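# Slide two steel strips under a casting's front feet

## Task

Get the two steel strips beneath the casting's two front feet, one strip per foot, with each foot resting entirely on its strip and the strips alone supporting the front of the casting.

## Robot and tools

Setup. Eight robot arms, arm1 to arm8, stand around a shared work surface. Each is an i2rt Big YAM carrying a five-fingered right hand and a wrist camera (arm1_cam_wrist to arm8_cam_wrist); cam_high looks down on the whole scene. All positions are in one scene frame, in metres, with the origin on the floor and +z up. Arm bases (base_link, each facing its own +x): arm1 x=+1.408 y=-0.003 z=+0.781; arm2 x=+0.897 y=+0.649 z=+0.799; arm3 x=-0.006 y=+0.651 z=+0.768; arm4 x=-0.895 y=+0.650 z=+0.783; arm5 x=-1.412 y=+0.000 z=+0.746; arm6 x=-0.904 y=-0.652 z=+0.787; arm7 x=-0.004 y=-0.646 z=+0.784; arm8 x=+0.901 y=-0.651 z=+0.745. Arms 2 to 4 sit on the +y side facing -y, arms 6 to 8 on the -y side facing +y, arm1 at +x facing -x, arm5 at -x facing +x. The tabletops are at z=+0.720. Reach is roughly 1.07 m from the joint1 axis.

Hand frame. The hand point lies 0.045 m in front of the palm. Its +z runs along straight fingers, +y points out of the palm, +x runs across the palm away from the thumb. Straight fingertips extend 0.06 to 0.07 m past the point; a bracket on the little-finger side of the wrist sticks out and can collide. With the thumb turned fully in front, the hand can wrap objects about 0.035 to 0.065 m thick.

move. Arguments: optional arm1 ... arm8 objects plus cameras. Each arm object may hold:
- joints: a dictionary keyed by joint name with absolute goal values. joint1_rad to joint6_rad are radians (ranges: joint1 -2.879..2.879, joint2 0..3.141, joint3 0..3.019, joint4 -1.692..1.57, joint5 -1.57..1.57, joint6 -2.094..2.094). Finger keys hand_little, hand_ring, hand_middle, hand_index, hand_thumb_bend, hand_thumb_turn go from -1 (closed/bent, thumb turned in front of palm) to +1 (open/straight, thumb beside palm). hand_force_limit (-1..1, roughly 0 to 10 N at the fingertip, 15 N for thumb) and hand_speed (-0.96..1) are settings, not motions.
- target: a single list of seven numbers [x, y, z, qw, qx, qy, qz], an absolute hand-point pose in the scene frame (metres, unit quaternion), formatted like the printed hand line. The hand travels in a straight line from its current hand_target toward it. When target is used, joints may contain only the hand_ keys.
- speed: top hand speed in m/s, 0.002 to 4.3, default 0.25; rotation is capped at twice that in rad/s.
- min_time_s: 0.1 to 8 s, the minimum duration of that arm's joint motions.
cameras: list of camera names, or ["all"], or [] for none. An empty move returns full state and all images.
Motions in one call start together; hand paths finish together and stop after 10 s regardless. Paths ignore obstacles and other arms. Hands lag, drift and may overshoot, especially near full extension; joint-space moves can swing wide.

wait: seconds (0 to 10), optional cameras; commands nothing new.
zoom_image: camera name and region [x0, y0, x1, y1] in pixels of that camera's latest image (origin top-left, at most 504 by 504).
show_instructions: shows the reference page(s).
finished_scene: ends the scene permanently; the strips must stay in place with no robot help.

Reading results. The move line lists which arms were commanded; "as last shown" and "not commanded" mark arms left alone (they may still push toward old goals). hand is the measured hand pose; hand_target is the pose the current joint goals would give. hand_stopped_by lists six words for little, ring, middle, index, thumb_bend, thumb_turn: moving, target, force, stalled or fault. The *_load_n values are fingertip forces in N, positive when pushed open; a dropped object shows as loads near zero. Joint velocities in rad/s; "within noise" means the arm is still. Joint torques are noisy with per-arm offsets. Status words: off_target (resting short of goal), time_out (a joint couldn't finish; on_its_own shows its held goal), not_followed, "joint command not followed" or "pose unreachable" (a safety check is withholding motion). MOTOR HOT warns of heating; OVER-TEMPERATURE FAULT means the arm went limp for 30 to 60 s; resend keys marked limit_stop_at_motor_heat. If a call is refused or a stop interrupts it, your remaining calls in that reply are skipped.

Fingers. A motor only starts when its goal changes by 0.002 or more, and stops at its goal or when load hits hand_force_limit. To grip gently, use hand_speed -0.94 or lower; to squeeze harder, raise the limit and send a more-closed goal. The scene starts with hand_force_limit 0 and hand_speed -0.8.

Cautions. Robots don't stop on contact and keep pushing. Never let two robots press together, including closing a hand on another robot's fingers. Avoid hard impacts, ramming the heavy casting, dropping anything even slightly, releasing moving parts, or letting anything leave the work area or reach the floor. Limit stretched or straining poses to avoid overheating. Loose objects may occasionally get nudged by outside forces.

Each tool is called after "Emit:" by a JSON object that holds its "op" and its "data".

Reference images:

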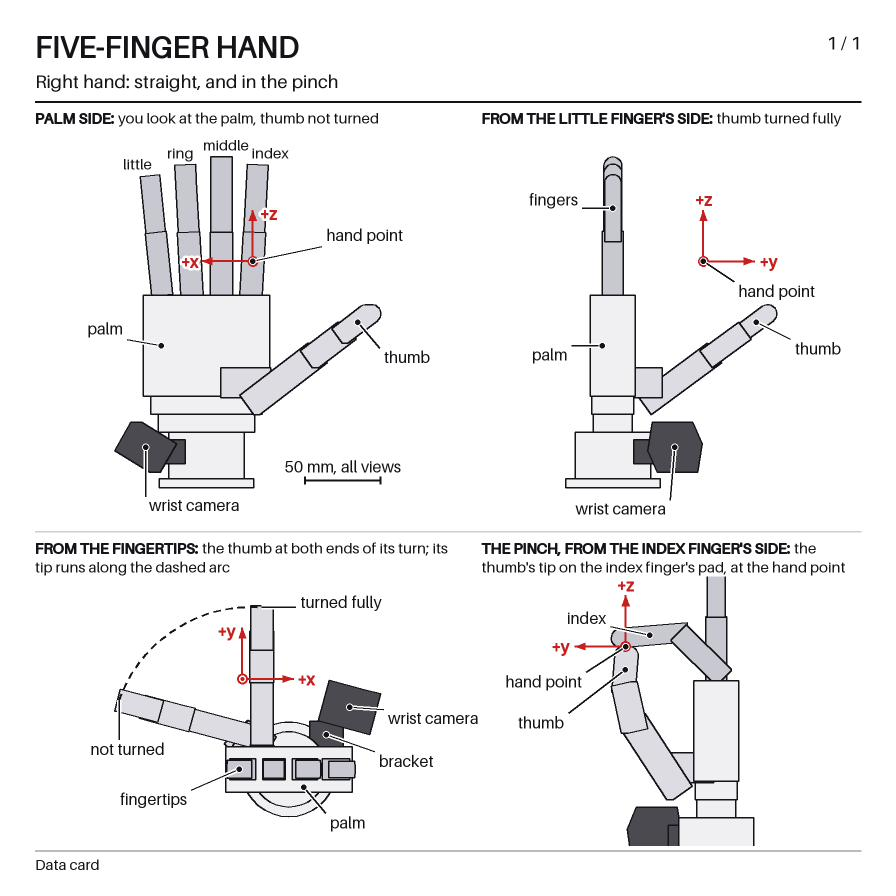

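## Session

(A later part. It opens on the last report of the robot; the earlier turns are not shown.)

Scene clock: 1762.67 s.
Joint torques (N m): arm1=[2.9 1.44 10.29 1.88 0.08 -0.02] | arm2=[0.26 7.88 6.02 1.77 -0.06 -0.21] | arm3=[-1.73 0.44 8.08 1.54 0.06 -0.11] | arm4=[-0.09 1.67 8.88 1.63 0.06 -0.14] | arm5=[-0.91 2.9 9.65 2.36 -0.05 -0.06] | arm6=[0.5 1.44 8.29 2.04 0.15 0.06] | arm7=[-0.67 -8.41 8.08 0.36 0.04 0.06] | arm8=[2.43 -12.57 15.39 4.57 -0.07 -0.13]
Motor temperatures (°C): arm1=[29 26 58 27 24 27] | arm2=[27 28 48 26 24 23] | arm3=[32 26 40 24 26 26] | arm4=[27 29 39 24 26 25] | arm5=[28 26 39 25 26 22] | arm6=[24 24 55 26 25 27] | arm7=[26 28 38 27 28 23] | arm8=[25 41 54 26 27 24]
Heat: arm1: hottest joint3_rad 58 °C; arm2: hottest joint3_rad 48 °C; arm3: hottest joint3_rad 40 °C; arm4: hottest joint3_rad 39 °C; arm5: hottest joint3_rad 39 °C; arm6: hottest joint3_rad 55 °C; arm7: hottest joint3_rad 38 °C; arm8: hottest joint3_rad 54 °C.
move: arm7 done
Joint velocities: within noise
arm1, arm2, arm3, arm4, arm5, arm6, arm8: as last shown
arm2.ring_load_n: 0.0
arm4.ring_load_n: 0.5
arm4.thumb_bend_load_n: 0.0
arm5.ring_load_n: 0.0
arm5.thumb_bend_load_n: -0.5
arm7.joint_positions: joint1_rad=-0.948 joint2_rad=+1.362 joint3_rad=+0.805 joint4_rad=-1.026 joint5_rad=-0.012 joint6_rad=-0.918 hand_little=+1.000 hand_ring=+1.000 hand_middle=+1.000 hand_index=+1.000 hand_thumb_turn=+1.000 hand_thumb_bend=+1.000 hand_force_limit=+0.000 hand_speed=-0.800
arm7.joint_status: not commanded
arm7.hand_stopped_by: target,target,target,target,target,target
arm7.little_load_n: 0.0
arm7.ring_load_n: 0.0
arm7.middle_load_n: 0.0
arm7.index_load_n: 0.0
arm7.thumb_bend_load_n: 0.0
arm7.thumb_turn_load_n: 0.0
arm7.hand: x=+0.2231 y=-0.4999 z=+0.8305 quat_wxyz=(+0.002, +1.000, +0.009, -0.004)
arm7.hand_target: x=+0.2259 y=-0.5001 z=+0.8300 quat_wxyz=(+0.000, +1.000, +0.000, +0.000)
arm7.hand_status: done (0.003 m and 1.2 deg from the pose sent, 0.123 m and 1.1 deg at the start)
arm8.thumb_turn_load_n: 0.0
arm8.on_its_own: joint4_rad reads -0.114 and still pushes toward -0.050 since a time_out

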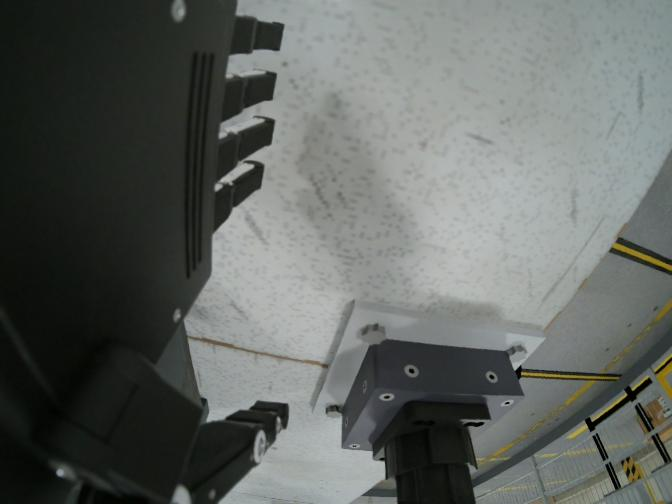

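Emit:
{"op": "move", "data": {"arm7": {"target": [0.227, -0.503, 0.794, 0, 1, 0, 0], "speed": 0.15}}}

Emit:
{"op": "move", "data": {"arm7": {"target": [0.227, -0.38, 0.794, 0, 1, 0, 0], "speed": 0.12}, "cameras": ["cam_high"]}}

Scene clock: 1767.20 s.
Joint torques (N m): arm1=[2.96 1.49 10.28 1.89 0.07 -0.03] | arm2=[0.26 7.82 6.02 1.78 -0.06 -0.21] | arm3=[-1.55 0.73 8.03 1.36 0.03 -0.13] | arm4=[0.03 1.67 8.9 1.62 0.06 -0.15] | arm5=[-0.85 3.14 9.68 2.32 -0.07 -0.08] | arm6=[0.44 1.44 8.27 2.1 0.15 0.06] | arm7=[-1.2 -7.41 6.95 0.72 0.05 -0.02] | arm8=[2.32 -12.63 15.38 4.56 -0.07 -0.12]
Motor temperatures (°C): arm1=[29 26 58 27 24 27] | arm2=[27 28 48 26 24 23] | arm3=[32 26 40 24 26 26] | arm4=[27 29 39 24 26 25] | arm5=[28 26 39 25 26 22] | arm6=[24 24 55 26 25 27] | arm7=[26 28 38 27 28 23] | arm8=[25 41 55 26 27 24]
Heat: arm1: hottest joint3_rad 58 °C; arm2: hottest joint3_rad 48 °C; arm3: hottest joint3_rad 40 °C; arm4: hottest joint3_rad 39 °C; arm5: hottest joint3_rad 39 °C; arm6: hottest joint3_rad 55 °C; arm7: hottest joint3_rad 38 °C; arm8: hottest joint3_rad 55 °C.
move: arm7 done
Joint velocities: within noise
arm1, arm2, arm3, arm4, arm5, arm6, arm8: as last shown
arm2.ring_load_n: -0.5
arm4.ring_load_n: 0.0
arm5.thumb_bend_load_n: 0.0
arm5.thumb_turn_load_n: -0.5
arm6.thumb_bend_load_n: -0.5
arm7.joint_positions: joint1_rad=-0.951 joint2_rad=+1.410 joint3_rad=+0.760 joint4_rad=-0.920 joint5_rad=-0.013 joint6_rad=-0.918 hand_little=+1.000 hand_ring=+1.000 hand_middle=+1.000 hand_index=+1.000 hand_thumb_turn=+1.000 hand_thumb_bend=+1.000 hand_force_limit=+0.000 hand_speed=-0.800
arm7.joint_status: not commanded
arm7.hand_stopped_by: target,target,target,target,target,target
arm7.little_load_n: 0.0
arm7.ring_load_n: 0.0
arm7.middle_load_n: -1.5
arm7.index_load_n: 0.0
arm7.thumb_bend_load_n: 0.0
arm7.thumb_turn_load_n: 0.0
arm7.hand: x=+0.2255 y=-0.4995 z=+0.8009 quat_wxyz=(-0.003, +1.000, +0.008, +0.002)
arm7.hand_target: x=+0.2269 y=-0.5031 z=+0.7942 quat_wxyz=(+0.000, +1.000, +0.000, +0.000)
arm7.hand_status: done (0.008 m and 0.9 deg from the pose sent, 0.037 m and 1.1 deg at the start)
arm8.on_its_own: joint4_rad reads -0.114 and still pushes toward -0.050 since a time_out
pictures: none

Scene clock: 1768.97 s.
Joint torques (N m): arm1=[2.84 1.55 10.29 1.88 0.08 -0.02] | arm2=[0.32 7.82 6.04 1.78 -0.06 -0.21] | arm3=[-1.08 1.2 8.06 1.51 0.08 -0.09] | arm4=[-0.09 1.61 8.9 1.69 0.05 -0.14] | arm5=[-1.03 3.19 9.7 2.24 -0.05 -0.09] | arm6=[0.44 1.32 8.31 2.09 0.15 0.06] | arm7=[1.79 -7.77 10.97 1.59 -1 0.12] | arm8=[2.37 -12.63 15.38 4.55 -0.06 -0.12]
Motor temperatures (°C): arm1=[29 26 58 27 24 27] | arm2=[27 28 48 26 24 23] | arm3=[32 26 40 24 26 26] | arm4=[27 29 39 24 26 25] | arm5=[28 26 39 25 26 22] | arm6=[24 24 55 26 25 27] | arm7=[26 28 38 27 28 23] | arm8=[25 41 55 26 27 24]
Heat: arm1: hottest joint3_rad 58 °C; arm2: hottest joint3_rad 48 °C; arm3: hottest joint3_rad 40 °C; arm4: hottest joint3_rad 39 °C; arm5: hottest joint3_rad 39 °C; arm6: hottest joint3_rad 55 °C; arm7: hottest joint3_rad 38 °C; arm8: hottest joint3_rad 55 °C.
move: arm7 off_target
Joint velocities: within noise
arm1.joint_positions: joint1_rad=-0.013 joint2_rad=+0.648 joint3_rad=+1.310 joint4_rad=-1.216 joint5_rad=-0.003 joint6_rad=-1.009 hand_little=+1.000 hand_ring=+1.000 hand_middle=+1.000 hand_index=+1.000 hand_thumb_turn=+1.000 hand_thumb_bend=+1.000 hand_force_limit=+1.000 hand_speed=+0.400
arm1.joint_status: not commanded
arm1.hand_stopped_by: target,target,target,target,target,target
arm1.little_load_n: 0.0
arm1.ring_load_n: 0.0
arm1.middle_load_n: 0.0
arm1.index_load_n: -0.5
arm1.thumb_bend_load_n: 0.0
arm1.thumb_turn_load_n: 0.0
arm1.hand: x=+1.1534 y=+0.0315 z=+1.2416 quat_wxyz=(-0.474, +0.247, +0.835, -0.128)
arm1.hand_target: x=+1.1520 y=+0.0280 z=+1.2642 quat_wxyz=(-0.496, +0.242, +0.823, -0.138)
arm1.hand_status: not commanded
arm2, arm3, arm4, arm5, arm6, arm8: as last shown
arm2.little_load_n: -0.5
arm2.ring_load_n: 0.0
arm5.thumb_turn_load_n: 0.0
arm6.thumb_bend_load_n: 0.0
arm7.joint_positions: joint1_rad=-0.757 joint2_rad=+1.578 joint3_rad=+0.953 joint4_rad=-0.981 joint5_rad=+0.015 joint6_rad=-0.701 hand_little=+1.000 hand_ring=+1.000 hand_middle=+0.999 hand_index=+1.000 hand_thumb_turn=+1.000 hand_thumb_bend=+1.000 hand_force_limit=+0.000 hand_speed=-0.800
arm7.joint_status: not commanded
arm7.hand_stopped_by: target,target,target,target,target,target
arm7.little_load_n: 0.0
arm7.ring_load_n: 0.0
arm7.middle_load_n: -14.5
arm7.index_load_n: 0.0
arm7.thumb_bend_load_n: 0.0
arm7.thumb_turn_load_n: 0.0
arm7.hand: x=+0.2225 y=-0.4107 z=+0.8046 quat_wxyz=(+0.021, +1.000, -0.004, -0.001)
arm7.hand_target: x=+0.2259 y=-0.3814 z=+0.7954 quat_wxyz=(+0.000, +1.000, +0.000, +0.000)
arm7.hand_status: off_target (0.033 m and 2.5 deg from the pose sent, 0.120 m and 0.9 deg at the start)
arm8.middle_load_n: 6.0
arm8.on_its_own: joint4_rad reads -0.114 and still pushes toward -0.050 since a time_out

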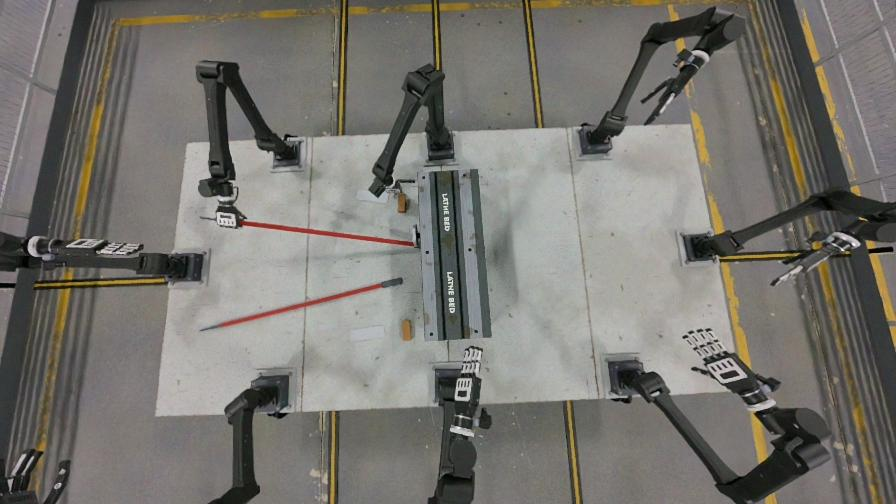

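Emit:
{"op": "zoom_image", "data": {"camera": "cam_high", "region": [350, 160, 450, 250]}}

Scaled by 5.040.

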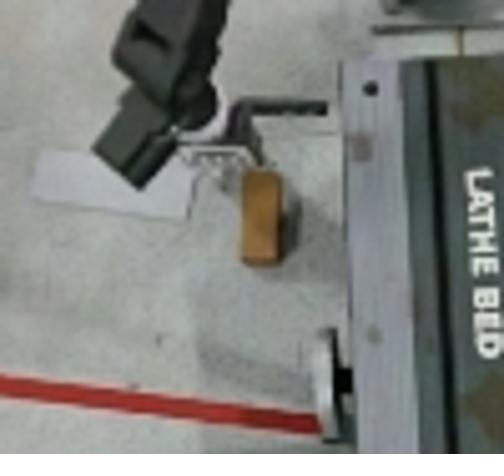

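Emit:
{"op": "move", "data": {"arm7": {"target": [0.229, -0.335, 0.788, 0, 0.99905, -0.0436, 0], "speed": 0.1}, "cameras": ["cam_high"]}}

Emit:
{"op": "zoom_image", "data": {"camera": "cam_high", "region": [350, 160, 450, 250]}}

Scene clock: 1788.07 s.
Joint torques (N m): arm1=[3.02 1.61 10.29 1.88 0.08 -0.02] | arm2=[0.26 7.88 6.02 1.77 -0.05 -0.21] | arm3=[-2.08 1.55 7.92 1.32 0.06 -0.11] | arm4=[0.03 1.79 8.95 1.66 0.04 -0.14] | arm5=[-0.79 3.14 9.77 2.4 -0.06 -0.08] | arm6=[0.38 1.44 8.28 2.09 0.16 0.06] | arm7=[2.2 -7.77 11.51 2.28 -0.89 0.13] | arm8=[2.37 -12.63 15.36 4.56 -0.07 -0.12]
Motor temperatures (°C): arm1=[29 26 58 27 24 27] | arm2=[27 28 48 26 24 23] | arm3=[32 26 40 24 26 26] | arm4=[27 29 39 24 26 25] | arm5=[28 26 40 25 26 22] | arm6=[24 24 56 26 25 27] | arm7=[26 28 41 27 29 23] | arm8=[25 41 58 26 26 24]
Heat: arm1: hottest joint3_rad 58 °C; arm2: hottest joint3_rad 48 °C; arm3: hottest joint3_rad 40 °C; arm4: hottest joint3_rad 39 °C; arm5: hottest joint3_rad 40 °C; arm6: hottest joint3_rad 56 °C; arm7: hottest joint3_rad 41 °C; arm8: hottest joint3_rad 58 °C.
move: arm7 off_target
Joint velocities: within noise
arm1, arm2, arm3, arm4, arm5, arm6, arm8: as last shown
arm1.middle_load_n: -0.5
arm1.index_load_n: 0.0
arm2.little_load_n: 0.0
arm4.ring_load_n: -0.5
arm5.ring_load_n: -0.5
arm6.middle_load_n: -0.5
arm7.joint_positions: joint1_rad=-0.714 joint2_rad=+1.655 joint3_rad=+1.053 joint4_rad=-1.013 joint5_rad=+0.012 joint6_rad=-0.569 hand_little=+1.000 hand_ring=+1.000 hand_middle=+0.999 hand_index=+1.000 hand_thumb_turn=+1.000 hand_thumb_bend=+1.000 hand_force_limit=+0.000 hand_speed=-0.800
arm7.joint_status: not commanded
arm7.hand_stopped_by: target,target,target,target,target,target
arm7.little_load_n: 0.0
arm7.ring_load_n: 0.0
arm7.middle_load_n: -18.5
arm7.index_load_n: 0.0
arm7.thumb_bend_load_n: 0.0
arm7.thumb_turn_load_n: 0.0
arm7.hand: x=+0.2234 y=-0.3714 z=+0.8056 quat_wxyz=(+0.024, +0.999, -0.049, -0.003)
arm7.hand_target: x=+0.2276 y=-0.3371 z=+0.7903 quat_wxyz=(+0.000, +0.999, -0.043, -0.001)
arm7.hand_status: off_target (0.041 m and 2.8 deg from the pose sent, 0.078 m and 5.1 deg at the start)
arm8.middle_load_n: 5.5
arm8.on_its_own: joint4_rad reads -0.114 and still pushes toward -0.050 since a time_out

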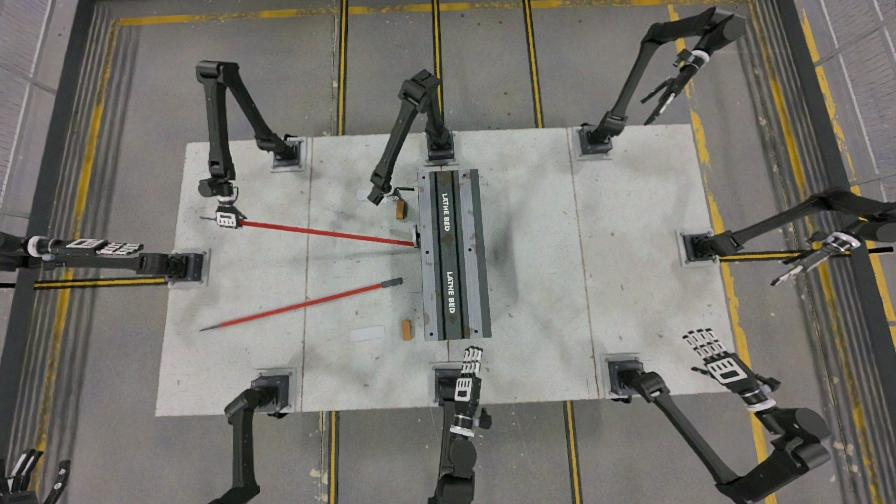

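Scaled by 5.040.

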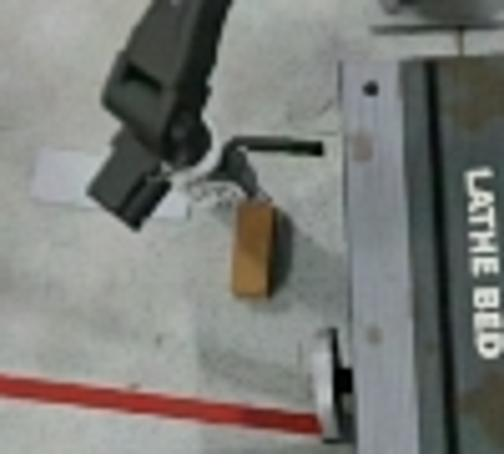

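Emit:
{"op": "move", "data": {"arm7": {"target": [0.240, -0.42, 0.790, 0, 1, 0, 0], "speed": 0.15}}}

Emit:
{"op": "move", "data": {"arm7": {"target": [0.246, -0.33, 0.786, 0, 1, 0, 0], "speed": 0.12}, "cameras": ["cam_high"]}}

Emit:
{"op": "zoom_image", "data": {"camera": "cam_high", "region": [350, 160, 450, 250]}}

Scene clock: 1797.97 s.
Joint torques (N m): arm1=[3.02 1.55 10.26 1.89 0.08 -0.02] | arm2=[0.32 7.88 6.02 1.76 -0.05 -0.22] | arm3=[-1.96 1.67 7.76 1.46 0.08 -0.11] | arm4=[-0.15 1.61 8.98 1.7 0.04 -0.14] | arm5=[-0.67 3.14 9.69 2.36 -0.03 -0.07] | arm6=[0.32 1.32 8.28 2.07 0.16 0.06] | arm7=[-1.96 -10.29 5.57 0.42 0.64 -0.14] | arm8=[2.37 -12.63 15.36 4.53 -0.07 -0.12]
Motor temperatures (°C): arm1=[29 26 58 27 24 27] | arm2=[27 28 48 26 24 23] | arm3=[32 26 40 24 26 26] | arm4=[27 29 39 24 26 25] | arm5=[28 26 40 25 26 22] | arm6=[24 24 56 26 25 27] | arm7=[26 28 41 27 30 23] | arm8=[25 40 59 26 26 24]
Heat: arm1: hottest joint3_rad 58 °C; arm2: hottest joint3_rad 48 °C; arm3: hottest joint3_rad 40 °C; arm4: hottest joint3_rad 39 °C; arm5: hottest joint3_rad 40 °C; arm6: hottest joint3_rad 56 °C; arm7: hottest joint3_rad 41 °C; arm8: hottest joint3_rad 59 °C.
move: arm7 off_target
Joint velocities: within noise
arm1, arm2, arm3, arm4, arm5, arm6, arm8: as last shown
arm1.middle_load_n: 0.0
arm3.ring_load_n: -0.5
arm4.ring_load_n: 0.0
arm5.ring_load_n: 0.0
arm6.middle_load_n: 0.0
arm7.joint_positions: joint1_rad=-0.791 joint2_rad=+1.573 joint3_rad=+0.952 joint4_rad=-0.924 joint5_rad=-0.031 joint6_rad=-0.755 hand_little=+1.000 hand_ring=+1.000 hand_middle=+1.000 hand_index=+1.000 hand_thumb_turn=+1.000 hand_thumb_bend=+1.000 hand_force_limit=+0.000 hand_speed=-0.800
arm7.joint_status: not commanded
arm7.hand_stopped_by: target,target,target,target,target,target
arm7.little_load_n: 0.0
arm7.ring_load_n: 0.0
arm7.middle_load_n: 0.0
arm7.index_load_n: 0.0
arm7.thumb_bend_load_n: 0.0
arm7.thumb_turn_load_n: 0.0
arm7.hand: x=+0.2376 y=-0.4026 z=+0.8016 quat_wxyz=(-0.017, +1.000, +0.006, +0.003)
arm7.hand_target: x=+0.2392 y=-0.4198 z=+0.7907 quat_wxyz=(+0.000, +1.000, +0.000, +0.000)
arm7.hand_status: off_target (0.021 m and 2.1 deg from the pose sent, 0.054 m and 6.2 deg at the start)
arm8.little_load_n: 0.5
arm8.on_its_own: joint4_rad reads -0.114 and still pushes toward -0.050 since a time_out
pictures: none

Scene clock: 1799.40 s.
Joint torques (N m): arm1=[2.9 1.55 10.29 1.87 0.07 -0.02] | arm2=[0.32 7.88 6.02 1.76 -0.06 -0.22] | arm3=[-0.85 0.85 8.03 1.18 0.07 -0.13] | arm4=[-0.03 1.49 8.94 1.69 0.04 -0.14] | arm5=[-0.62 2.84 9.76 2.37 -0.05 -0.07] | arm6=[0.38 1.32 8.27 2.1 0.15 0.06] | arm7=[1.79 -8.29 11.03 2.74 -0.66 0.09] | arm8=[2.32 -12.63 15.38 4.59 -0.06 -0.12]
Motor temperatures (°C): arm1=[29 26 58 27 24 27] | arm2=[27 28 48 26 24 23] | arm3=[32 26 40 24 26 26] | arm4=[27 29 39 24 26 25] | arm5=[28 26 40 25 26 22] | arm6=[24 24 56 26 25 27] | arm7=[26 28 41 27 30 23] | arm8=[25 40 59 26 26 24]
Heat: arm1: hottest joint3_rad 58 °C; arm2: hottest joint3_rad 48 °C; arm3: hottest joint3_rad 40 °C; arm4: hottest joint3_rad 39 °C; arm5: hottest joint3_rad 40 °C; arm6: hottest joint3_rad 56 °C; arm7: hottest joint3_rad 41 °C; arm8: hottest joint3_rad 59 °C.
move: arm7 off_target
Joint velocities: within noise
arm1, arm8: as last shown
arm1.index_load_n: 0.5
arm2.joint_positions: joint1_rad=+0.650 joint2_rad=+0.649 joint3_rad=+1.979 joint4_rad=-1.491 joint5_rad=+0.003 joint6_rad=-0.991 hand_little=+1.000 hand_ring=+1.000 hand_middle=+0.600 hand_index=+0.600 hand_thumb_turn=-1.000 hand_thumb_bend=+0.300 hand_force_limit=+0.600 hand_speed=+0.300
arm2.joint_status: not commanded
arm2.hand_stopped_by: target,target,target,target,target,target
arm2.little_load_n: 0.0
arm2.ring_load_n: 0.0
arm2.middle_load_n: 0.0
arm2.index_load_n: 0.0
arm2.thumb_bend_load_n: 0.0
arm2.thumb_turn_load_n: 0.0
arm2.hand: x=+0.9272 y=+0.5424 z=+1.4823 quat_wxyz=(+0.098, +0.559, -0.513, +0.644)
arm2.hand_target: x=+0.9234 y=+0.5470 z=+1.4875 quat_wxyz=(+0.100, +0.559, -0.508, +0.648)
arm2.hand_status: not commanded
arm3.joint_positions: joint1_rad=-0.143 joint2_rad=+0.630 joint3_rad=+1.453 joint4_rad=-1.273 joint5_rad=+0.068 joint6_rad=-1.049 hand_little=+1.000 hand_ring=+1.000 hand_middle=+1.000 hand_index=+1.000 hand_thumb_turn=+1.000 hand_thumb_bend=+1.000 hand_force_limit=+0.000 hand_speed=-0.800
arm3.joint_status: not commanded
arm3.hand_stopped_by: target,target,target,target,target,target
arm3.little_load_n: 0.0
arm3.ring_load_n: 0.0
arm3.middle_load_n: 0.0
arm3.index_load_n: 0.0
arm3.thumb_bend_load_n: 0.0
arm3.thumb_turn_load_n: 0.0
arm3.hand: x=-0.1053 y=+0.4353 z=+1.2896 quat_wxyz=(+0.325, +0.336, -0.778, +0.421)
arm3.hand_target: x=-0.1051 y=+0.4368 z=+1.2986 quat_wxyz=(+0.330, +0.333, -0.773, +0.428)
arm3.hand_status: not commanded
arm4.joint_positions: joint1_rad=+0.343 joint2_rad=+0.602 joint3_rad=+1.329 joint4_rad=-1.163 joint5_rad=-0.020 joint6_rad=-1.080 hand_little=+1.000 hand_ring=+1.000 hand_middle=+1.000 hand_index=+1.000 hand_thumb_turn=+1.000 hand_thumb_bend=+1.000 hand_force_limit=+0.000 hand_speed=-0.800
arm4.joint_status: not commanded
arm4.hand_stopped_by: target,target,target,target,target,target
arm4.little_load_n: 0.0
arm4.ring_load_n: 0.0
arm4.middle_load_n: 0.0
arm4.index_load_n: 0.0
arm4.thumb_bend_load_n: 0.0
arm4.thumb_turn_load_n: 0.0
arm4.hand: x=-0.8393 y=+0.4005 z=+1.2738 quat_wxyz=(+0.182, +0.559, -0.631, +0.506)
arm4.hand_target: x=-0.8397 y=+0.4016 z=+1.2840 quat_wxyz=(+0.185, +0.555, -0.626, +0.515)
arm4.hand_status: not commanded
arm5.joint_positions: joint1_rad=+0.438 joint2_rad=+0.625 joint3_rad=+1.349 joint4_rad=-1.251 joint5_rad=-0.254 joint6_rad=-0.999 hand_little=+1.000 hand_ring=+1.000 hand_middle=+1.000 hand_index=+1.000 hand_thumb_turn=+1.000 hand_thumb_bend=+1.000 hand_force_limit=+0.000 hand_speed=-0.800
arm5.joint_status: not commanded
arm5.hand_stopped_by: target,target,target,target,target,target
arm5.little_load_n: 0.0
arm5.ring_load_n: 0.0
arm5.middle_load_n: 0.0
arm5.index_load_n: 0.0
arm5.thumb_bend_load_n: 0.0
arm5.thumb_turn_load_n: 0.0
arm5.hand: x=-1.2023 y=+0.1277 z=+1.2197 quat_wxyz=(-0.345, +0.862, +0.025, +0.372)
arm5.hand_target: x=-1.2027 y=+0.1275 z=+1.2290 quat_wxyz=(-0.349, +0.856, +0.027, +0.380)
arm5.hand_status: not commanded
arm6.joint_positions: joint1_rad=-0.375 joint2_rad=+0.618 joint3_rad=+1.405 joint4_rad=-1.167 joint5_rad=+0.287 joint6_rad=-1.422 hand_little=+1.000 hand_ring=+1.000 hand_middle=+1.000 hand_index=+1.000 hand_thumb_turn=+1.000 hand_thumb_bend=+1.000 hand_force_limit=+0.000 hand_speed=-0.800
arm6.joint_status: not commanded
arm6.hand_stopped_by: target,target,target,target,target,target
arm6.little_load_n: 0.0
arm6.ring_load_n: 0.0
arm6.middle_load_n: 0.0
arm6.index_load_n: 0.0
arm6.thumb_bend_load_n: 0.0
arm6.thumb_turn_load_n: 0.0
arm6.hand: x=-0.7223 y=-0.4619 z=+1.3335 quat_wxyz=(-0.258, +0.745, +0.355, +0.501)
arm6.hand_target: x=-0.7230 y=-0.4639 z=+1.3457 quat_wxyz=(-0.267, +0.739, +0.350, +0.510)
arm6.hand_status: not commanded
arm7.joint_positions: joint1_rad=-0.720 joint2_rad=+1.689 joint3_rad=+1.099 joint4_rad=-1.033 joint5_rad=+0.005 joint6_rad=-0.663 hand_little=+1.000 hand_ring=+1.000 hand_middle=+0.998 hand_index=+1.000 hand_thumb_turn=+1.000 hand_thumb_bend=+1.000 hand_force_limit=+0.000 hand_speed=-0.800
arm7.joint_status: not commanded
arm7.hand_stopped_by: target,target,target,target,target,target
arm7.little_load_n: 0.0
arm7.ring_load_n: 0.0
arm7.middle_load_n: -14.5
arm7.index_load_n: -0.5
arm7.thumb_bend_load_n: 0.0
arm7.thumb_turn_load_n: 0.0
arm7.hand: x=+0.2375 y=-0.3649 z=+0.8064 quat_wxyz=(+0.025, +1.000, -0.005, -0.009)
arm7.hand_target: x=+0.2443 y=-0.3321 z=+0.7884 quat_wxyz=(+0.000, +1.000, +0.000, -0.001)
arm7.hand_status: off_target (0.041 m and 3.1 deg from the pose sent, 0.075 m and 2.1 deg at the start)
arm8.little_load_n: 0.0
arm8.on_its_own: joint4_rad reads -0.114 and still pushes toward -0.050 since a time_out

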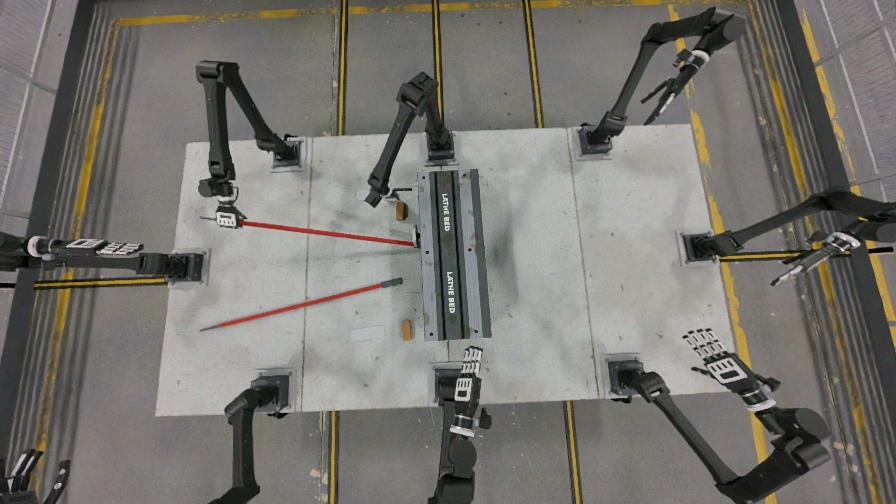

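Scaled by 5.040.

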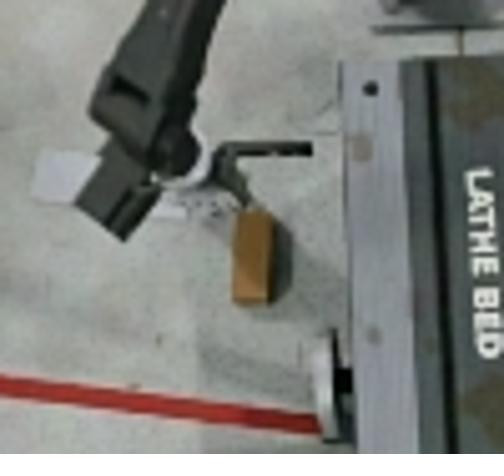

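Emit:
{"op": "move", "data": {"arm7": {"target": [0.246, -0.350, 0.766, 0, 1, 0, 0], "speed": 0.1}}}

Emit:
{"op": "move", "data": {"arm7": {"target": [0.246, -0.30, 0.766, 0, 1, 0, 0], "speed": 0.1}, "cameras": ["cam_high"]}}

Emit:
{"op": "zoom_image", "data": {"camera": "cam_high", "region": [350, 160, 450, 250]}}

Scene clock: 1805.27 s.
Joint torques (N m): arm1=[2.9 1.44 10.3 1.89 0.08 -0.03] | arm2=[0.32 7.82 6.02 1.76 -0.06 -0.21] | arm3=[-1.67 2.61 7.9 1.36 0.09 -0.13] | arm4=[-0.09 1.67 8.92 1.66 0.05 -0.15] | arm5=[-0.26 3.02 9.87 2.35 -0.07 -0.07] | arm6=[0.44 1.44 8.27 2.09 0.15 0.06] | arm7=[-0.15 -7.59 6.61 4.19 -0.57 -0.11] | arm8=[2.37 -12.57 15.36 4.55 -0.07 -0.12]
Motor temperatures (°C): arm1=[29 26 58 27 24 27] | arm2=[27 28 48 26 24 23] | arm3=[32 26 40 24 26 26] | arm4=[27 29 39 24 26 25] | arm5=[28 26 40 25 26 22] | arm6=[24 24 56 26 25 27] | arm7=[26 29 42 27 30 23] | arm8=[25 40 60 26 26 24]
Heat: arm1: hottest joint3_rad 58 °C; arm2: hottest joint3_rad 48 °C; arm3: hottest joint3_rad 40 °C; arm4: hottest joint3_rad 39 °C; arm5: hottest joint3_rad 40 °C; arm6: hottest joint3_rad 56 °C; arm7: hottest joint3_rad 42 °C; arm8: hottest joint3_rad 60 °C.
move: arm7 off_target
Joint velocities: within noise
arm1, arm2, arm3, arm4, arm5, arm6, arm8: as last shown
arm1.index_load_n: 0.0
arm2.ring_load_n: -0.5
arm2.index_load_n: 0.5
arm2.thumb_turn_load_n: 0.5
arm4.middle_load_n: -0.5
arm7.joint_positions: joint1_rad=-0.720 joint2_rad=+1.677 joint3_rad=+1.081 joint4_rad=-1.005 joint5_rad=+0.004 joint6_rad=-0.666 hand_little=+1.000 hand_ring=+1.000 hand_middle=+0.998 hand_index=+1.000 hand_thumb_turn=+1.000 hand_thumb_bend=+1.000 hand_force_limit=+0.000 hand_speed=-0.800
arm7.joint_status: not commanded
arm7.hand_stopped_by: target,target,target,target,target,target
arm7.little_load_n: 0.0
arm7.ring_load_n: 0.0
arm7.middle_load_n: -21.0
arm7.index_load_n: 0.0
arm7.thumb_bend_load_n: 0.0
arm7.thumb_turn_load_n: 0.0
arm7.hand: x=+0.2374 y=-0.3649 z=+0.8042 quat_wxyz=(+0.016, +1.000, -0.003, -0.003)
arm7.hand_target: x=+0.2440 y=-0.3525 z=+0.7698 quat_wxyz=(+0.001, +1.000, +0.000, +0.000)
arm7.hand_status: off_target (0.042 m and 1.9 deg from the pose sent, 0.044 m and 3.1 deg at the start)
arm8.ring_load_n: 6.0
arm8.on_its_own: joint4_rad reads -0.114 and still pushes toward -0.050 since a time_out
pictures: none

Scene clock: 1806.37 s.
Joint torques (N m): arm1=[2.96 1.55 10.26 1.89 0.09 -0.02] | arm2=[0.32 7.82 6.04 1.77 -0.06 -0.22] | arm3=[-0.62 1.67 7.91 1.4 0.01 -0.11] | arm4=[-0.09 1.55 8.9 1.68 0.04 -0.14] | arm5=[-0.97 3.14 9.87 2.25 -0.04 -0.09] | arm6=[0.44 1.44 8.25 2.09 0.16 0.06] | arm7=[2.84 -6.01 12.37 4.38 -1.29 0.14] | arm8=[2.37 -12.69 15.39 4.55 -0.07 -0.12]
Motor temperatures (°C): arm1=[29 26 58 27 24 27] | arm2=[27 28 48 26 24 23] | arm3=[32 26 40 24 26 26] | arm4=[27 29 39 24 26 25] | arm5=[28 26 40 25 26 22] | arm6=[24 24 56 26 25 27] | arm7=[26 29 42 27 30 23] | arm8=[25 40 60 26 26 24]
Heat: arm1: hottest joint3_rad 58 °C; arm2: hottest joint3_rad 48 °C; arm3: hottest joint3_rad 40 °C; arm4: hottest joint3_rad 39 °C; arm5: hottest joint3_rad 40 °C; arm6: hottest joint3_rad 56 °C; arm7: hottest joint3_rad 42 °C; arm8: hottest joint3_rad 60 °C.
move: arm7 off_target
Joint velocities: within noise
arm1, arm2, arm3, arm4, arm5, arm6: as last shown
arm2.index_load_n: 0.0
arm2.thumb_turn_load_n: 0.0
arm4.middle_load_n: 0.0
arm4.thumb_turn_load_n: -0.5
arm7.joint_positions: joint1_rad=-0.699 joint2_rad=+1.720 joint3_rad=+1.133 joint4_rad=-1.057 joint5_rad=+0.022 joint6_rad=-0.634 hand_little=+1.000 hand_ring=+1.000 hand_middle=+0.997 hand_index=+1.000 hand_thumb_turn=+1.000 hand_thumb_bend=+1.000 hand_force_limit=+0.000 hand_speed=-0.800
arm7.joint_status: not commanded
arm7.hand_stopped_by: target,target,target,target,target,target
arm7.little_load_n: 0.0
arm7.ring_load_n: 0.0
arm7.middle_load_n: -34.0
arm7.index_load_n: 0.0
arm7.thumb_bend_load_n: -0.5
arm7.thumb_turn_load_n: 0.0
arm7.hand: x=+0.2364 y=-0.3556 z=+0.8056 quat_wxyz=(+0.039, +0.999, -0.008, -0.008)
arm7.hand_target: x=+0.2420 y=-0.3057 z=+0.7725 quat_wxyz=(+0.000, +1.000, +0.001, -0.001)
arm7.hand_status: off_target (0.069 m and 4.6 deg from the pose sent, 0.076 m and 1.9 deg at the start)
arm8.joint_positions: joint1_rad=-0.185 joint2_rad=+1.135 joint3_rad=+0.785 joint4_rad=-0.114 joint5_rad=+0.068 joint6_rad=-0.219 hand_little=-1.000 hand_ring=-0.998 hand_middle=-0.989 hand_index=-0.949 hand_thumb_turn=-1.000 hand_thumb_bend=+1.000 hand_force_limit=+0.200 hand_speed=-0.500
arm8.joint_status: not commanded
arm8.hand_stopped_by: target,target,force,target,target,target
arm8.little_load_n: 0.0
arm8.ring_load_n: 6.0
arm8.middle_load_n: 5.5
arm8.index_load_n: 0.0
arm8.thumb_bend_load_n: 0.0
arm8.thumb_turn_load_n: 0.0
arm8.on_its_own: joint4_rad reads -0.114 and still pushes toward -0.050 since a time_out
arm8.hand: x=+0.9653 y=-0.1600 z=+0.9344 quat_wxyz=(-0.508, +0.852, +0.019, +0.128)
arm8.hand_target: x=+0.9517 y=-0.1430 z=+1.0490 quat_wxyz=(-0.612, +0.779, +0.023, +0.134)
arm8.hand_status: not commanded

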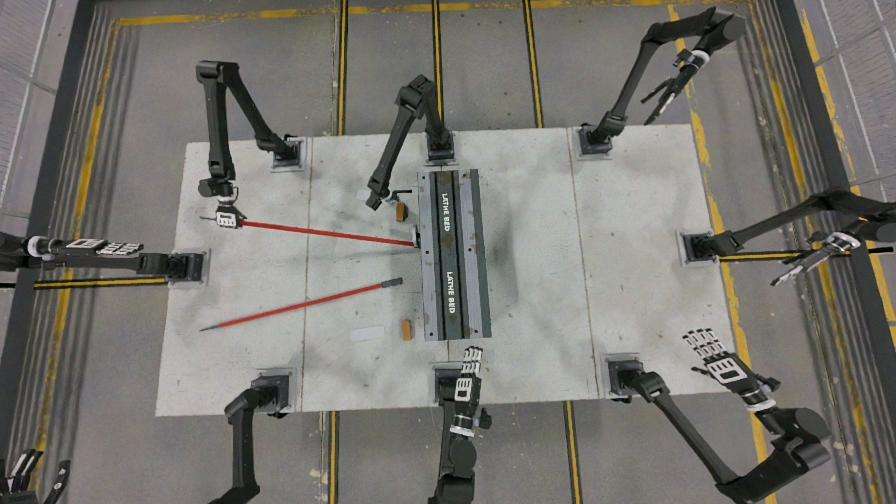

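Scaled by 5.040.

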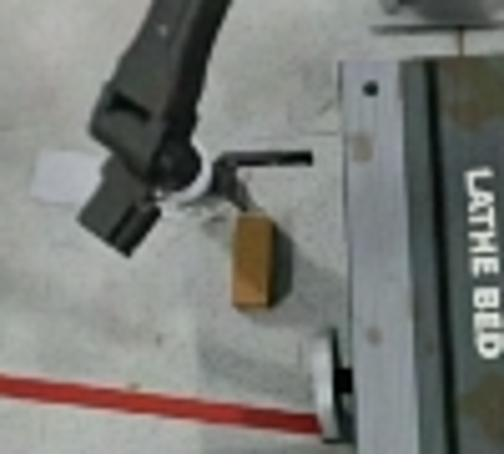

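Emit:
{"op": "move", "data": {"arm7": {"target": [0.240, -0.365, 0.800, 0, 1, 0, 0], "speed": 0.1}, "cameras": ["arm1_cam_wrist", "arm3_cam_wrist", "arm7_cam_wrist"]}}

Scene clock: 1813.57 s.
Joint torques (N m): arm1=[2.96 1.55 10.21 1.87 0.08 -0.02] | arm2=[0.32 7.88 6.01 1.76 -0.05 -0.21] | arm3=[-1.2 1.61 8.02 1.37 0.11 -0.08] | arm4=[-0.03 1.67 8.9 1.7 0.04 -0.14] | arm5=[-1.14 3.43 9.74 2.4 -0.08 -0.06] | arm6=[0.44 1.44 8.25 2.09 0.15 0.07] | arm7=[-0.85 -12.69 6.5 0.51 -0.11 -0.13] | arm8=[2.37 -12.63 15.36 4.56 -0.07 -0.13]
Motor temperatures (°C): arm1=[29 26 59 27 24 27] | arm2=[27 28 48 26 24 23] | arm3=[32 26 40 24 26 26] | arm4=[27 29 39 24 26 25] | arm5=[28 26 40 25 26 22] | arm6=[24 24 56 26 25 27] | arm7=[26 28 42 28 30 23] | arm8=[25 40 60 26 26 24]
Heat: arm1: hottest joint3_rad 59 °C; arm2: hottest joint3_rad 48 °C; arm3: hottest joint3_rad 40 °C; arm4: hottest joint3_rad 39 °C; arm5: hottest joint3_rad 40 °C; arm6: hottest joint3_rad 56 °C; arm7: hottest joint3_rad 42 °C; arm8: hottest joint3_rad 60 °C.
move: arm7 done
Joint velocities: within noise
arm1, arm2, arm3, arm4, arm5, arm6, arm8: as last shown
arm2.ring_load_n: 0.0
arm2.index_load_n: -0.5
arm4.ring_load_n: -0.5
arm4.thumb_turn_load_n: 0.0
arm5.thumb_turn_load_n: -0.5
arm7.joint_positions: joint1_rad=-0.720 joint2_rad=+1.664 joint3_rad=+1.075 joint4_rad=-0.980 joint5_rad=-0.009 joint6_rad=-0.671 hand_little=+1.000 hand_ring=+1.000 hand_middle=+1.000 hand_index=+1.000 hand_thumb_turn=+1.000 hand_thumb_bend=+1.000 hand_force_limit=+0.000 hand_speed=-0.800
arm7.joint_status: not commanded
arm7.hand_stopped_by: target,target,target,target,target,target
arm7.little_load_n: -0.5
arm7.ring_load_n: 0.0
arm7.middle_load_n: -1.0
arm7.index_load_n: 0.0
arm7.thumb_bend_load_n: 0.0
arm7.thumb_turn_load_n: 0.0
arm7.hand: x=+0.2392 y=-0.3595 z=+0.8052 quat_wxyz=(-0.001, +1.000, -0.001, +0.002)
arm7.hand_target: x=+0.2399 y=-0.3650 z=+0.8001 quat_wxyz=(+0.000, +1.000, +0.000, +0.000)
arm7.hand_status: done (0.008 m and 0.3 deg from the pose sent, 0.011 m and 4.6 deg at the start)
arm8.ring_load_n: 6.5
arm8.on_its_own: joint4_rad reads -0.114 and still pushes toward -0.050 since a time_out

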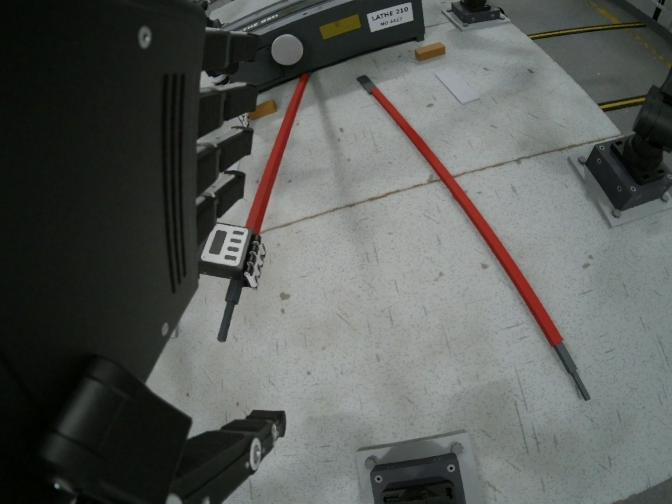

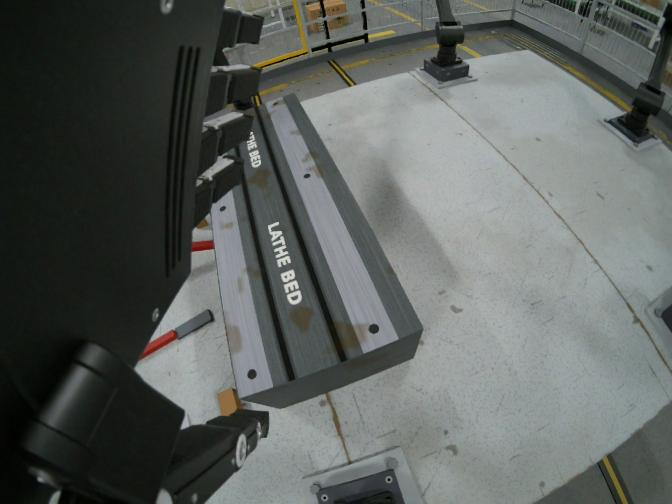

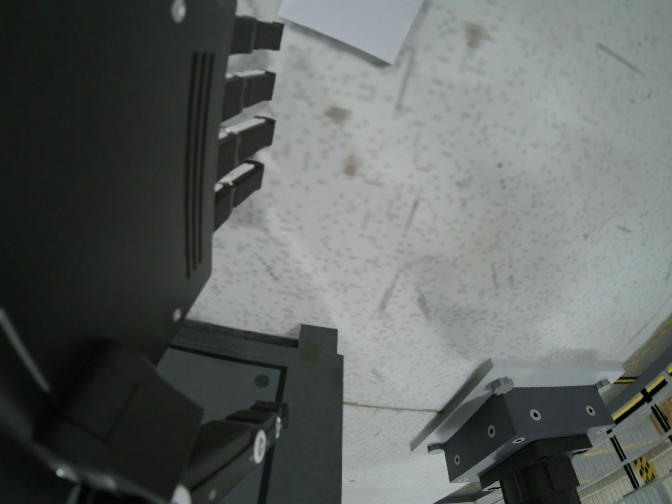

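Emit:
{"op": "zoom_image", "data": {"camera": "arm1_cam_wrist", "region": [200, 0, 500, 150]}}

Scaled by 1.680 from the camera's image (finer frame: 960x720).

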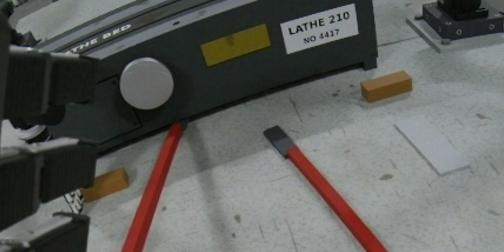

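Emit:
{"op": "move", "data": {"arm7": {"target": [0.242, -0.325, 0.797, 0, 1, 0, 0], "speed": 0.1}, "cameras": ["cam_high"]}}

Emit:
{"op": "zoom_image", "data": {"camera": "cam_high", "region": [370, 180, 440, 250]}}

Scene clock: 1821.87 s.
Joint torques (N m): arm1=[2.96 1.44 10.29 1.89 0.07 -0.03] | arm2=[0.32 7.82 6.02 1.76 -0.06 -0.21] | arm3=[-1.2 0.79 8.06 1.42 0.04 -0.14] | arm4=[-0.03 1.55 8.91 1.66 0.04 -0.15] | arm5=[-0.73 3.02 9.62 2.43 -0.05 -0.05] | arm6=[0.5 1.38 8.27 2.06 0.15 0.07] | arm7=[1.61 -9.76 11.48 1.17 -0.53 0.09] | arm8=[2.32 -12.63 15.35 4.53 -0.07 -0.13]
Motor temperatures (°C): arm1=[29 26 59 27 24 27] | arm2=[27 28 48 26 24 23] | arm3=[32 26 40 24 26 26] | arm4=[27 29 39 24 26 25] | arm5=[28 26 40 25 26 22] | arm6=[23 24 56 26 25 27] | arm7=[26 29 40 28 30 23] | arm8=[25 40 61 26 26 24]
Heat: arm1: hottest joint3_rad 59 °C; arm2: hottest joint3_rad 48 °C; arm3: hottest joint3_rad 40 °C; arm4: hottest joint3_rad 39 °C; arm5: hottest joint3_rad 40 °C; arm6: hottest joint3_rad 56 °C; arm7: hottest joint3_rad 40 °C; arm8: hottest joint3_rad 61 °C.
move: arm7 off_target
Joint velocities: within noise
arm1, arm2, arm3, arm4, arm5, arm6, arm8: as last shown
arm1.ring_load_n: -0.5
arm2.index_load_n: 0.0
arm4.ring_load_n: 0.0
arm5.middle_load_n: -0.5
arm5.index_load_n: 0.5
arm5.thumb_turn_load_n: 0.0
arm7.joint_positions: joint1_rad=-0.706 joint2_rad=+1.695 joint3_rad=+1.113 joint4_rad=-1.018 joint5_rad=+0.002 joint6_rad=-0.648 hand_little=+1.000 hand_ring=+1.000 hand_middle=+0.999 hand_index=+1.000 hand_thumb_turn=+1.000 hand_thumb_bend=+1.000 hand_force_limit=+0.000 hand_speed=-0.800
arm7.joint_status: not commanded
arm7.hand_stopped_by: target,target,target,target,target,target
arm7.little_load_n: 0.0
arm7.ring_load_n: 0.0
arm7.middle_load_n: -11.0
arm7.index_load_n: 0.0
arm7.thumb_bend_load_n: 0.0
arm7.thumb_turn_load_n: 0.0
arm7.hand: x=+0.2384 y=-0.3525 z=+0.8065 quat_wxyz=(+0.015, +1.000, -0.005, -0.003)
arm7.hand_target: x=+0.2411 y=-0.3260 z=+0.7979 quat_wxyz=(+0.000, +1.000, +0.000, +0.000)
arm7.hand_status: off_target (0.029 m and 1.8 deg from the pose sent, 0.036 m and 0.3 deg at the start)
arm8.ring_load_n: 6.0
arm8.on_its_own: joint4_rad reads -0.114 and still pushes toward -0.050 since a time_out

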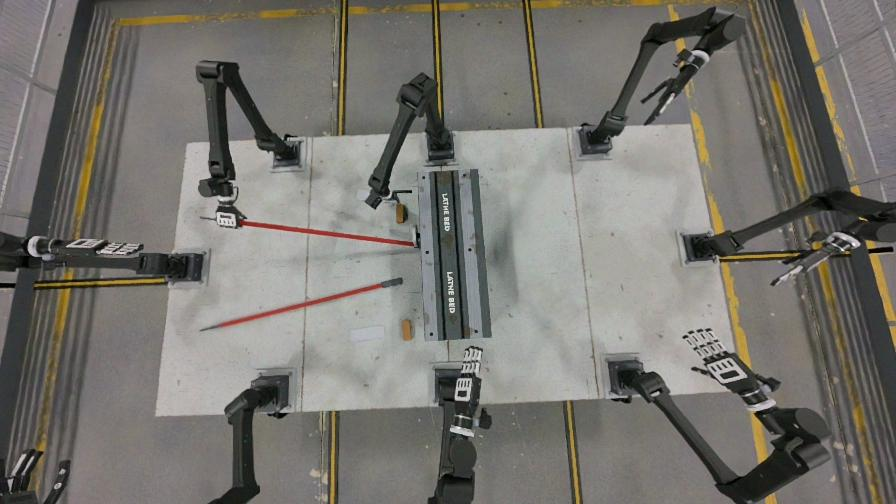

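Scaled by 7.200.

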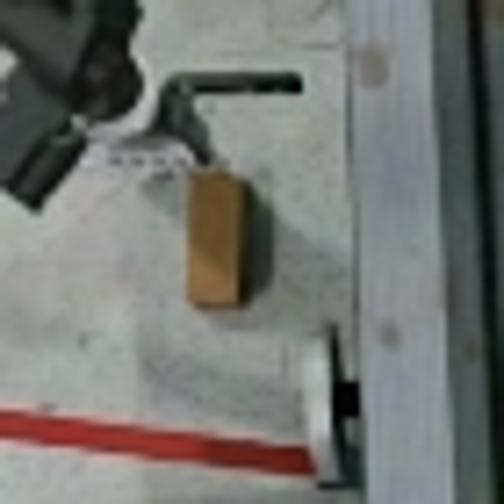

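Emit:
{"op": "move", "data": {"arm7": {"target": [0.230, -0.385, 0.815, 0, 1, 0, 0], "speed": 0.15}}}

Emit:
{"op": "move", "data": {"arm7": {"target": [0.222, -0.385, 0.808, 0, 1, 0, 0], "speed": 0.15}}}

Emit:
{"op": "move", "data": {"arm7": {"target": [0.222, -0.31, 0.808, 0, 1, 0, 0], "speed": 0.1}, "cameras": ["cam_high"]}}

Emit:
{"op": "zoom_image", "data": {"camera": "cam_high", "region": [370, 180, 440, 250]}}

Scene clock: 1837.47 s.
Joint torques (N m): arm1=[2.9 1.61 10.26 1.88 0.08 -0.02] | arm2=[0.32 7.88 6.01 1.77 -0.06 -0.21] | arm3=[-1.73 1.14 7.99 1.4 0.12 -0.11] | arm4=[-0.09 1.55 8.9 1.68 0.04 -0.13] | arm5=[-0.67 2.78 9.57 2.29 -0.08 -0.06] | arm6=[0.5 1.38 8.24 2.07 0.15 0.06] | arm7=[-0.85 -13.04 7.77 0.08 -0.08 -0.15] | arm8=[2.37 -12.63 15.36 4.59 -0.07 -0.12]
Motor temperatures (°C): arm1=[29 26 59 27 24 27] | arm2=[27 28 48 26 24 23] | arm3=[32 26 40 24 26 26] | arm4=[27 29 39 24 26 25] | arm5=[28 26 40 25 26 22] | arm6=[23 24 56 26 25 27] | arm7=[26 29 40 28 29 23] | arm8=[25 40 61 26 26 24]
Heat: arm1: hottest joint3_rad 59 °C; arm2: hottest joint3_rad 48 °C; arm3: hottest joint3_rad 40 °C; arm4: hottest joint3_rad 39 °C; arm5: hottest joint3_rad 40 °C; arm6: hottest joint3_rad 56 °C; arm7: hottest joint3_rad 40 °C; arm8: hottest joint3_rad 61 °C.
move: arm7 done
Joint velocities: arm1=[within noise] | arm2=[within noise] | arm3=[within noise] | arm4=[within noise] | arm5=[within noise] | arm6=[within noise] | arm7=[-0.044 -0.005 0.007 0.012 0.037 0.007] | arm8=[within noise]
arm1.joint_positions: joint1_rad=-0.013 joint2_rad=+0.648 joint3_rad=+1.310 joint4_rad=-1.216 joint5_rad=-0.003 joint6_rad=-1.009 hand_little=+1.000 hand_ring=+1.000 hand_middle=+1.000 hand_index=+1.000 hand_thumb_turn=+1.000 hand_thumb_bend=+1.000 hand_force_limit=+1.000 hand_speed=+0.400
arm1.joint_status: not commanded
arm1.hand_stopped_by: target,target,target,target,target,target
arm1.little_load_n: -0.5
arm1.ring_load_n: 0.0
arm1.middle_load_n: 0.0
arm1.index_load_n: 0.0
arm1.thumb_bend_load_n: 0.0
arm1.thumb_turn_load_n: 0.0
arm1.hand: x=+1.1534 y=+0.0315 z=+1.2416 quat_wxyz=(-0.474, +0.247, +0.835, -0.128)
arm1.hand_target: x=+1.1520 y=+0.0280 z=+1.2642 quat_wxyz=(-0.496, +0.242, +0.823, -0.138)
arm1.hand_status: not commanded
arm2, arm3, arm4, arm5, arm6, arm8: as last shown
arm2.thumb_turn_load_n: 0.5
arm3.index_load_n: -0.5
arm3.thumb_bend_load_n: 0.5
arm4.index_load_n: -0.5
arm5.middle_load_n: 0.5
arm5.index_load_n: -0.5
arm7.joint_positions: joint1_rad=-0.733 joint2_rad=+1.605 joint3_rad=+1.013 joint4_rad=-0.994 joint5_rad=-0.010 joint6_rad=-0.683 hand_little=+1.000 hand_ring=+1.000 hand_middle=+1.000 hand_index=+1.000 hand_thumb_turn=+1.000 hand_thumb_bend=+1.000 hand_force_limit=+0.000 hand_speed=-0.800
arm7.joint_status: not commanded
arm7.hand_stopped_by: target,target,target,target,target,target
arm7.little_load_n: 0.0
arm7.ring_load_n: 0.0
arm7.middle_load_n: 0.0
arm7.index_load_n: 0.5
arm7.thumb_bend_load_n: 0.0
arm7.thumb_turn_load_n: 0.0
arm7.hand: x=+0.2263 y=-0.3840 z=+0.8108 quat_wxyz=(+0.006, +1.000, -0.001, -0.004)
arm7.hand_target: x=+0.2300 y=-0.3850 z=+0.8149 quat_wxyz=(+0.000, +1.000, +0.000, +0.000)
arm7.hand_status: done (0.006 m and 0.8 deg from the pose sent, 0.035 m and 1.8 deg at the start)
arm8.ring_load_n: 6.5
arm8.on_its_own: joint4_rad reads -0.114 and still pushes toward -0.050 since a time_out
pictures: none

Scene clock: 1838.43 s.
Joint torques (N m): arm1=[3.08 1.44 10.26 1.89 0.08 -0.03] | arm2=[0.32 7.88 6.04 1.76 -0.05 -0.21] | arm3=[-1.61 2.08 7.76 1.47 0.11 -0.1] | arm4=[-0.15 1.61 8.95 1.69 0.05 -0.16] | arm5=[-0.91 2.96 9.7 2.4 -0.03 -0.08] | arm6=[0.26 1.38 8.27 2.07 0.15 0.06] | arm7=[0.15 -12.92 7.12 0.35 -0.08 -0.02] | arm8=[2.37 -12.69 15.38 4.55 -0.07 -0.13]
Motor temperatures (°C): arm1=[29 26 59 27 24 27] | arm2=[27 28 48 26 24 23] | arm3=[32 26 40 24 26 26] | arm4=[27 29 39 24 26 25] | arm5=[28 26 40 25 26 22] | arm6=[23 24 56 26 25 27] | arm7=[26 29 40 27 29 23] | arm8=[25 40 61 26 26 24]
Heat: arm1: hottest joint3_rad 59 °C; arm2: hottest joint3_rad 48 °C; arm3: hottest joint3_rad 40 °C; arm4: hottest joint3_rad 39 °C; arm5: hottest joint3_rad 40 °C; arm6: hottest joint3_rad 56 °C; arm7: hottest joint3_rad 40 °C; arm8: hottest joint3_rad 61 °C.
move: arm7 done
Joint velocities: within noise
arm1, arm2, arm3, arm4, arm5, arm6, arm8: as last shown
arm1.little_load_n: 0.0
arm2.thumb_turn_load_n: 0.0
arm3.index_load_n: 0.0
arm3.thumb_bend_load_n: 0.0
arm4.index_load_n: 0.0
arm5.middle_load_n: 0.0
arm5.index_load_n: 0.0
arm7.joint_positions: joint1_rad=-0.733 joint2_rad=+1.604 joint3_rad=+0.996 joint4_rad=-0.980 joint5_rad=-0.010 joint6_rad=-0.684 hand_little=+1.000 hand_ring=+1.000 hand_middle=+1.000 hand_index=+1.000 hand_thumb_turn=+1.000 hand_thumb_bend=+1.000 hand_force_limit=+0.000 hand_speed=-0.800
arm7.joint_status: not commanded
arm7.hand_stopped_by: target,target,target,target,target,target
arm7.little_load_n: 0.0
arm7.ring_load_n: 0.0
arm7.middle_load_n: 0.0
arm7.index_load_n: 0.0
arm7.thumb_bend_load_n: 0.0
arm7.thumb_turn_load_n: 0.0
arm7.hand: x=+0.2236 y=-0.3874 z=+0.8061 quat_wxyz=(+0.007, +1.000, -0.001, -0.004)
arm7.hand_target: x=+0.2221 y=-0.3851 z=+0.8080 quat_wxyz=(+0.000, +1.000, +0.000, +0.000)
arm7.hand_status: done (0.003 m and 0.9 deg from the pose sent, 0.005 m and 0.8 deg at the start)
arm8.on_its_own: joint4_rad reads -0.114 and still pushes toward -0.050 since a time_out
pictures: none

Scene clock: 1839.83 s.
Joint torques (N m): arm1=[3.08 1.55 10.29 1.87 0.08 -0.02] | arm2=[0.32 7.82 6.02 1.77 -0.06 -0.22] | arm3=[-1.14 1.26 7.95 1.62 0.06 -0.11] | arm4=[0.03 1.49 8.94 1.65 0.05 -0.14] | arm5=[-0.85 3.08 9.83 2.36 -0.08 -0.09] | arm6=[0.44 1.32 8.28 2.07 0.16 0.06] | arm7=[1.08 -11.63 11.56 0.28 -0.22 0.06] | arm8=[2.37 -12.63 15.35 4.56 -0.07 -0.12]
Motor temperatures (°C): arm1=[29 26 59 27 24 27] | arm2=[27 28 48 26 24 23] | arm3=[32 26 40 24 26 26] | arm4=[27 29 39 24 26 25] | arm5=[28 26 40 25 26 22] | arm6=[23 24 56 26 25 27] | arm7=[26 29 40 27 29 23] | arm8=[25 40 61 26 26 24]
Heat: arm1: hottest joint3_rad 59 °C; arm2: hottest joint3_rad 48 °C; arm3: hottest joint3_rad 40 °C; arm4: hottest joint3_rad 39 °C; arm5: hottest joint3_rad 40 °C; arm6: hottest joint3_rad 56 °C; arm7: hottest joint3_rad 40 °C; arm8: hottest joint3_rad 61 °C.
move: arm7 off_target
Joint velocities: within noise
arm1, arm2, arm3, arm4, arm5, arm6, arm8: as last shown
arm5.little_load_n: -0.5
arm6.middle_load_n: -0.5
arm7.joint_positions: joint1_rad=-0.643 joint2_rad=+1.703 joint3_rad=+1.129 joint4_rad=-1.023 joint5_rad=-0.007 joint6_rad=-0.593 hand_little=+1.000 hand_ring=+1.000 hand_middle=+1.000 hand_index=+1.000 hand_thumb_turn=+1.000 hand_thumb_bend=+1.000 hand_force_limit=+0.000 hand_speed=-0.800
arm7.joint_status: not commanded
arm7.hand_stopped_by: target,target,target,target,target,target
arm7.little_load_n: 0.0
arm7.ring_load_n: 0.0
arm7.middle_load_n: -4.0
arm7.index_load_n: 0.0
arm7.thumb_bend_load_n: 0.0
arm7.thumb_turn_load_n: 0.0
arm7.hand: x=+0.2176 y=-0.3310 z=+0.8075 quat_wxyz=(+0.012, +1.000, -0.001, -0.005)
arm7.hand_target: x=+0.2217 y=-0.3105 z=+0.8084 quat_wxyz=(+0.000, +1.000, +0.000, +0.000)
arm7.hand_status: off_target (0.021 m and 1.5 deg from the pose sent, 0.077 m and 0.9 deg at the start)
arm8.on_its_own: joint4_rad reads -0.114 and still pushes toward -0.050 since a time_out

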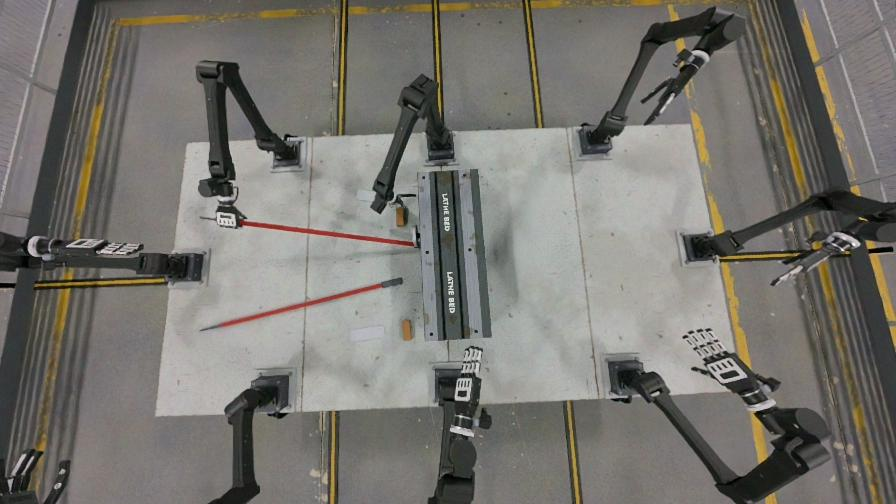

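Scaled by 7.200.

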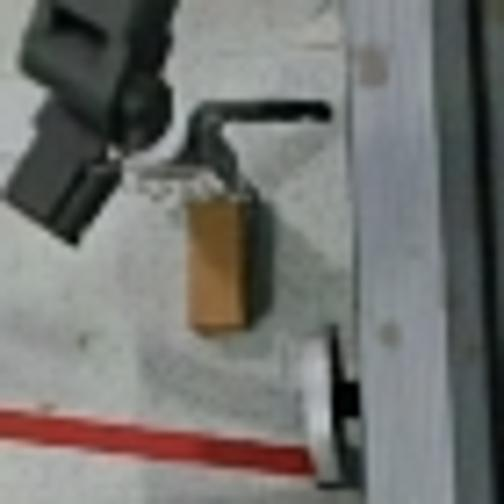

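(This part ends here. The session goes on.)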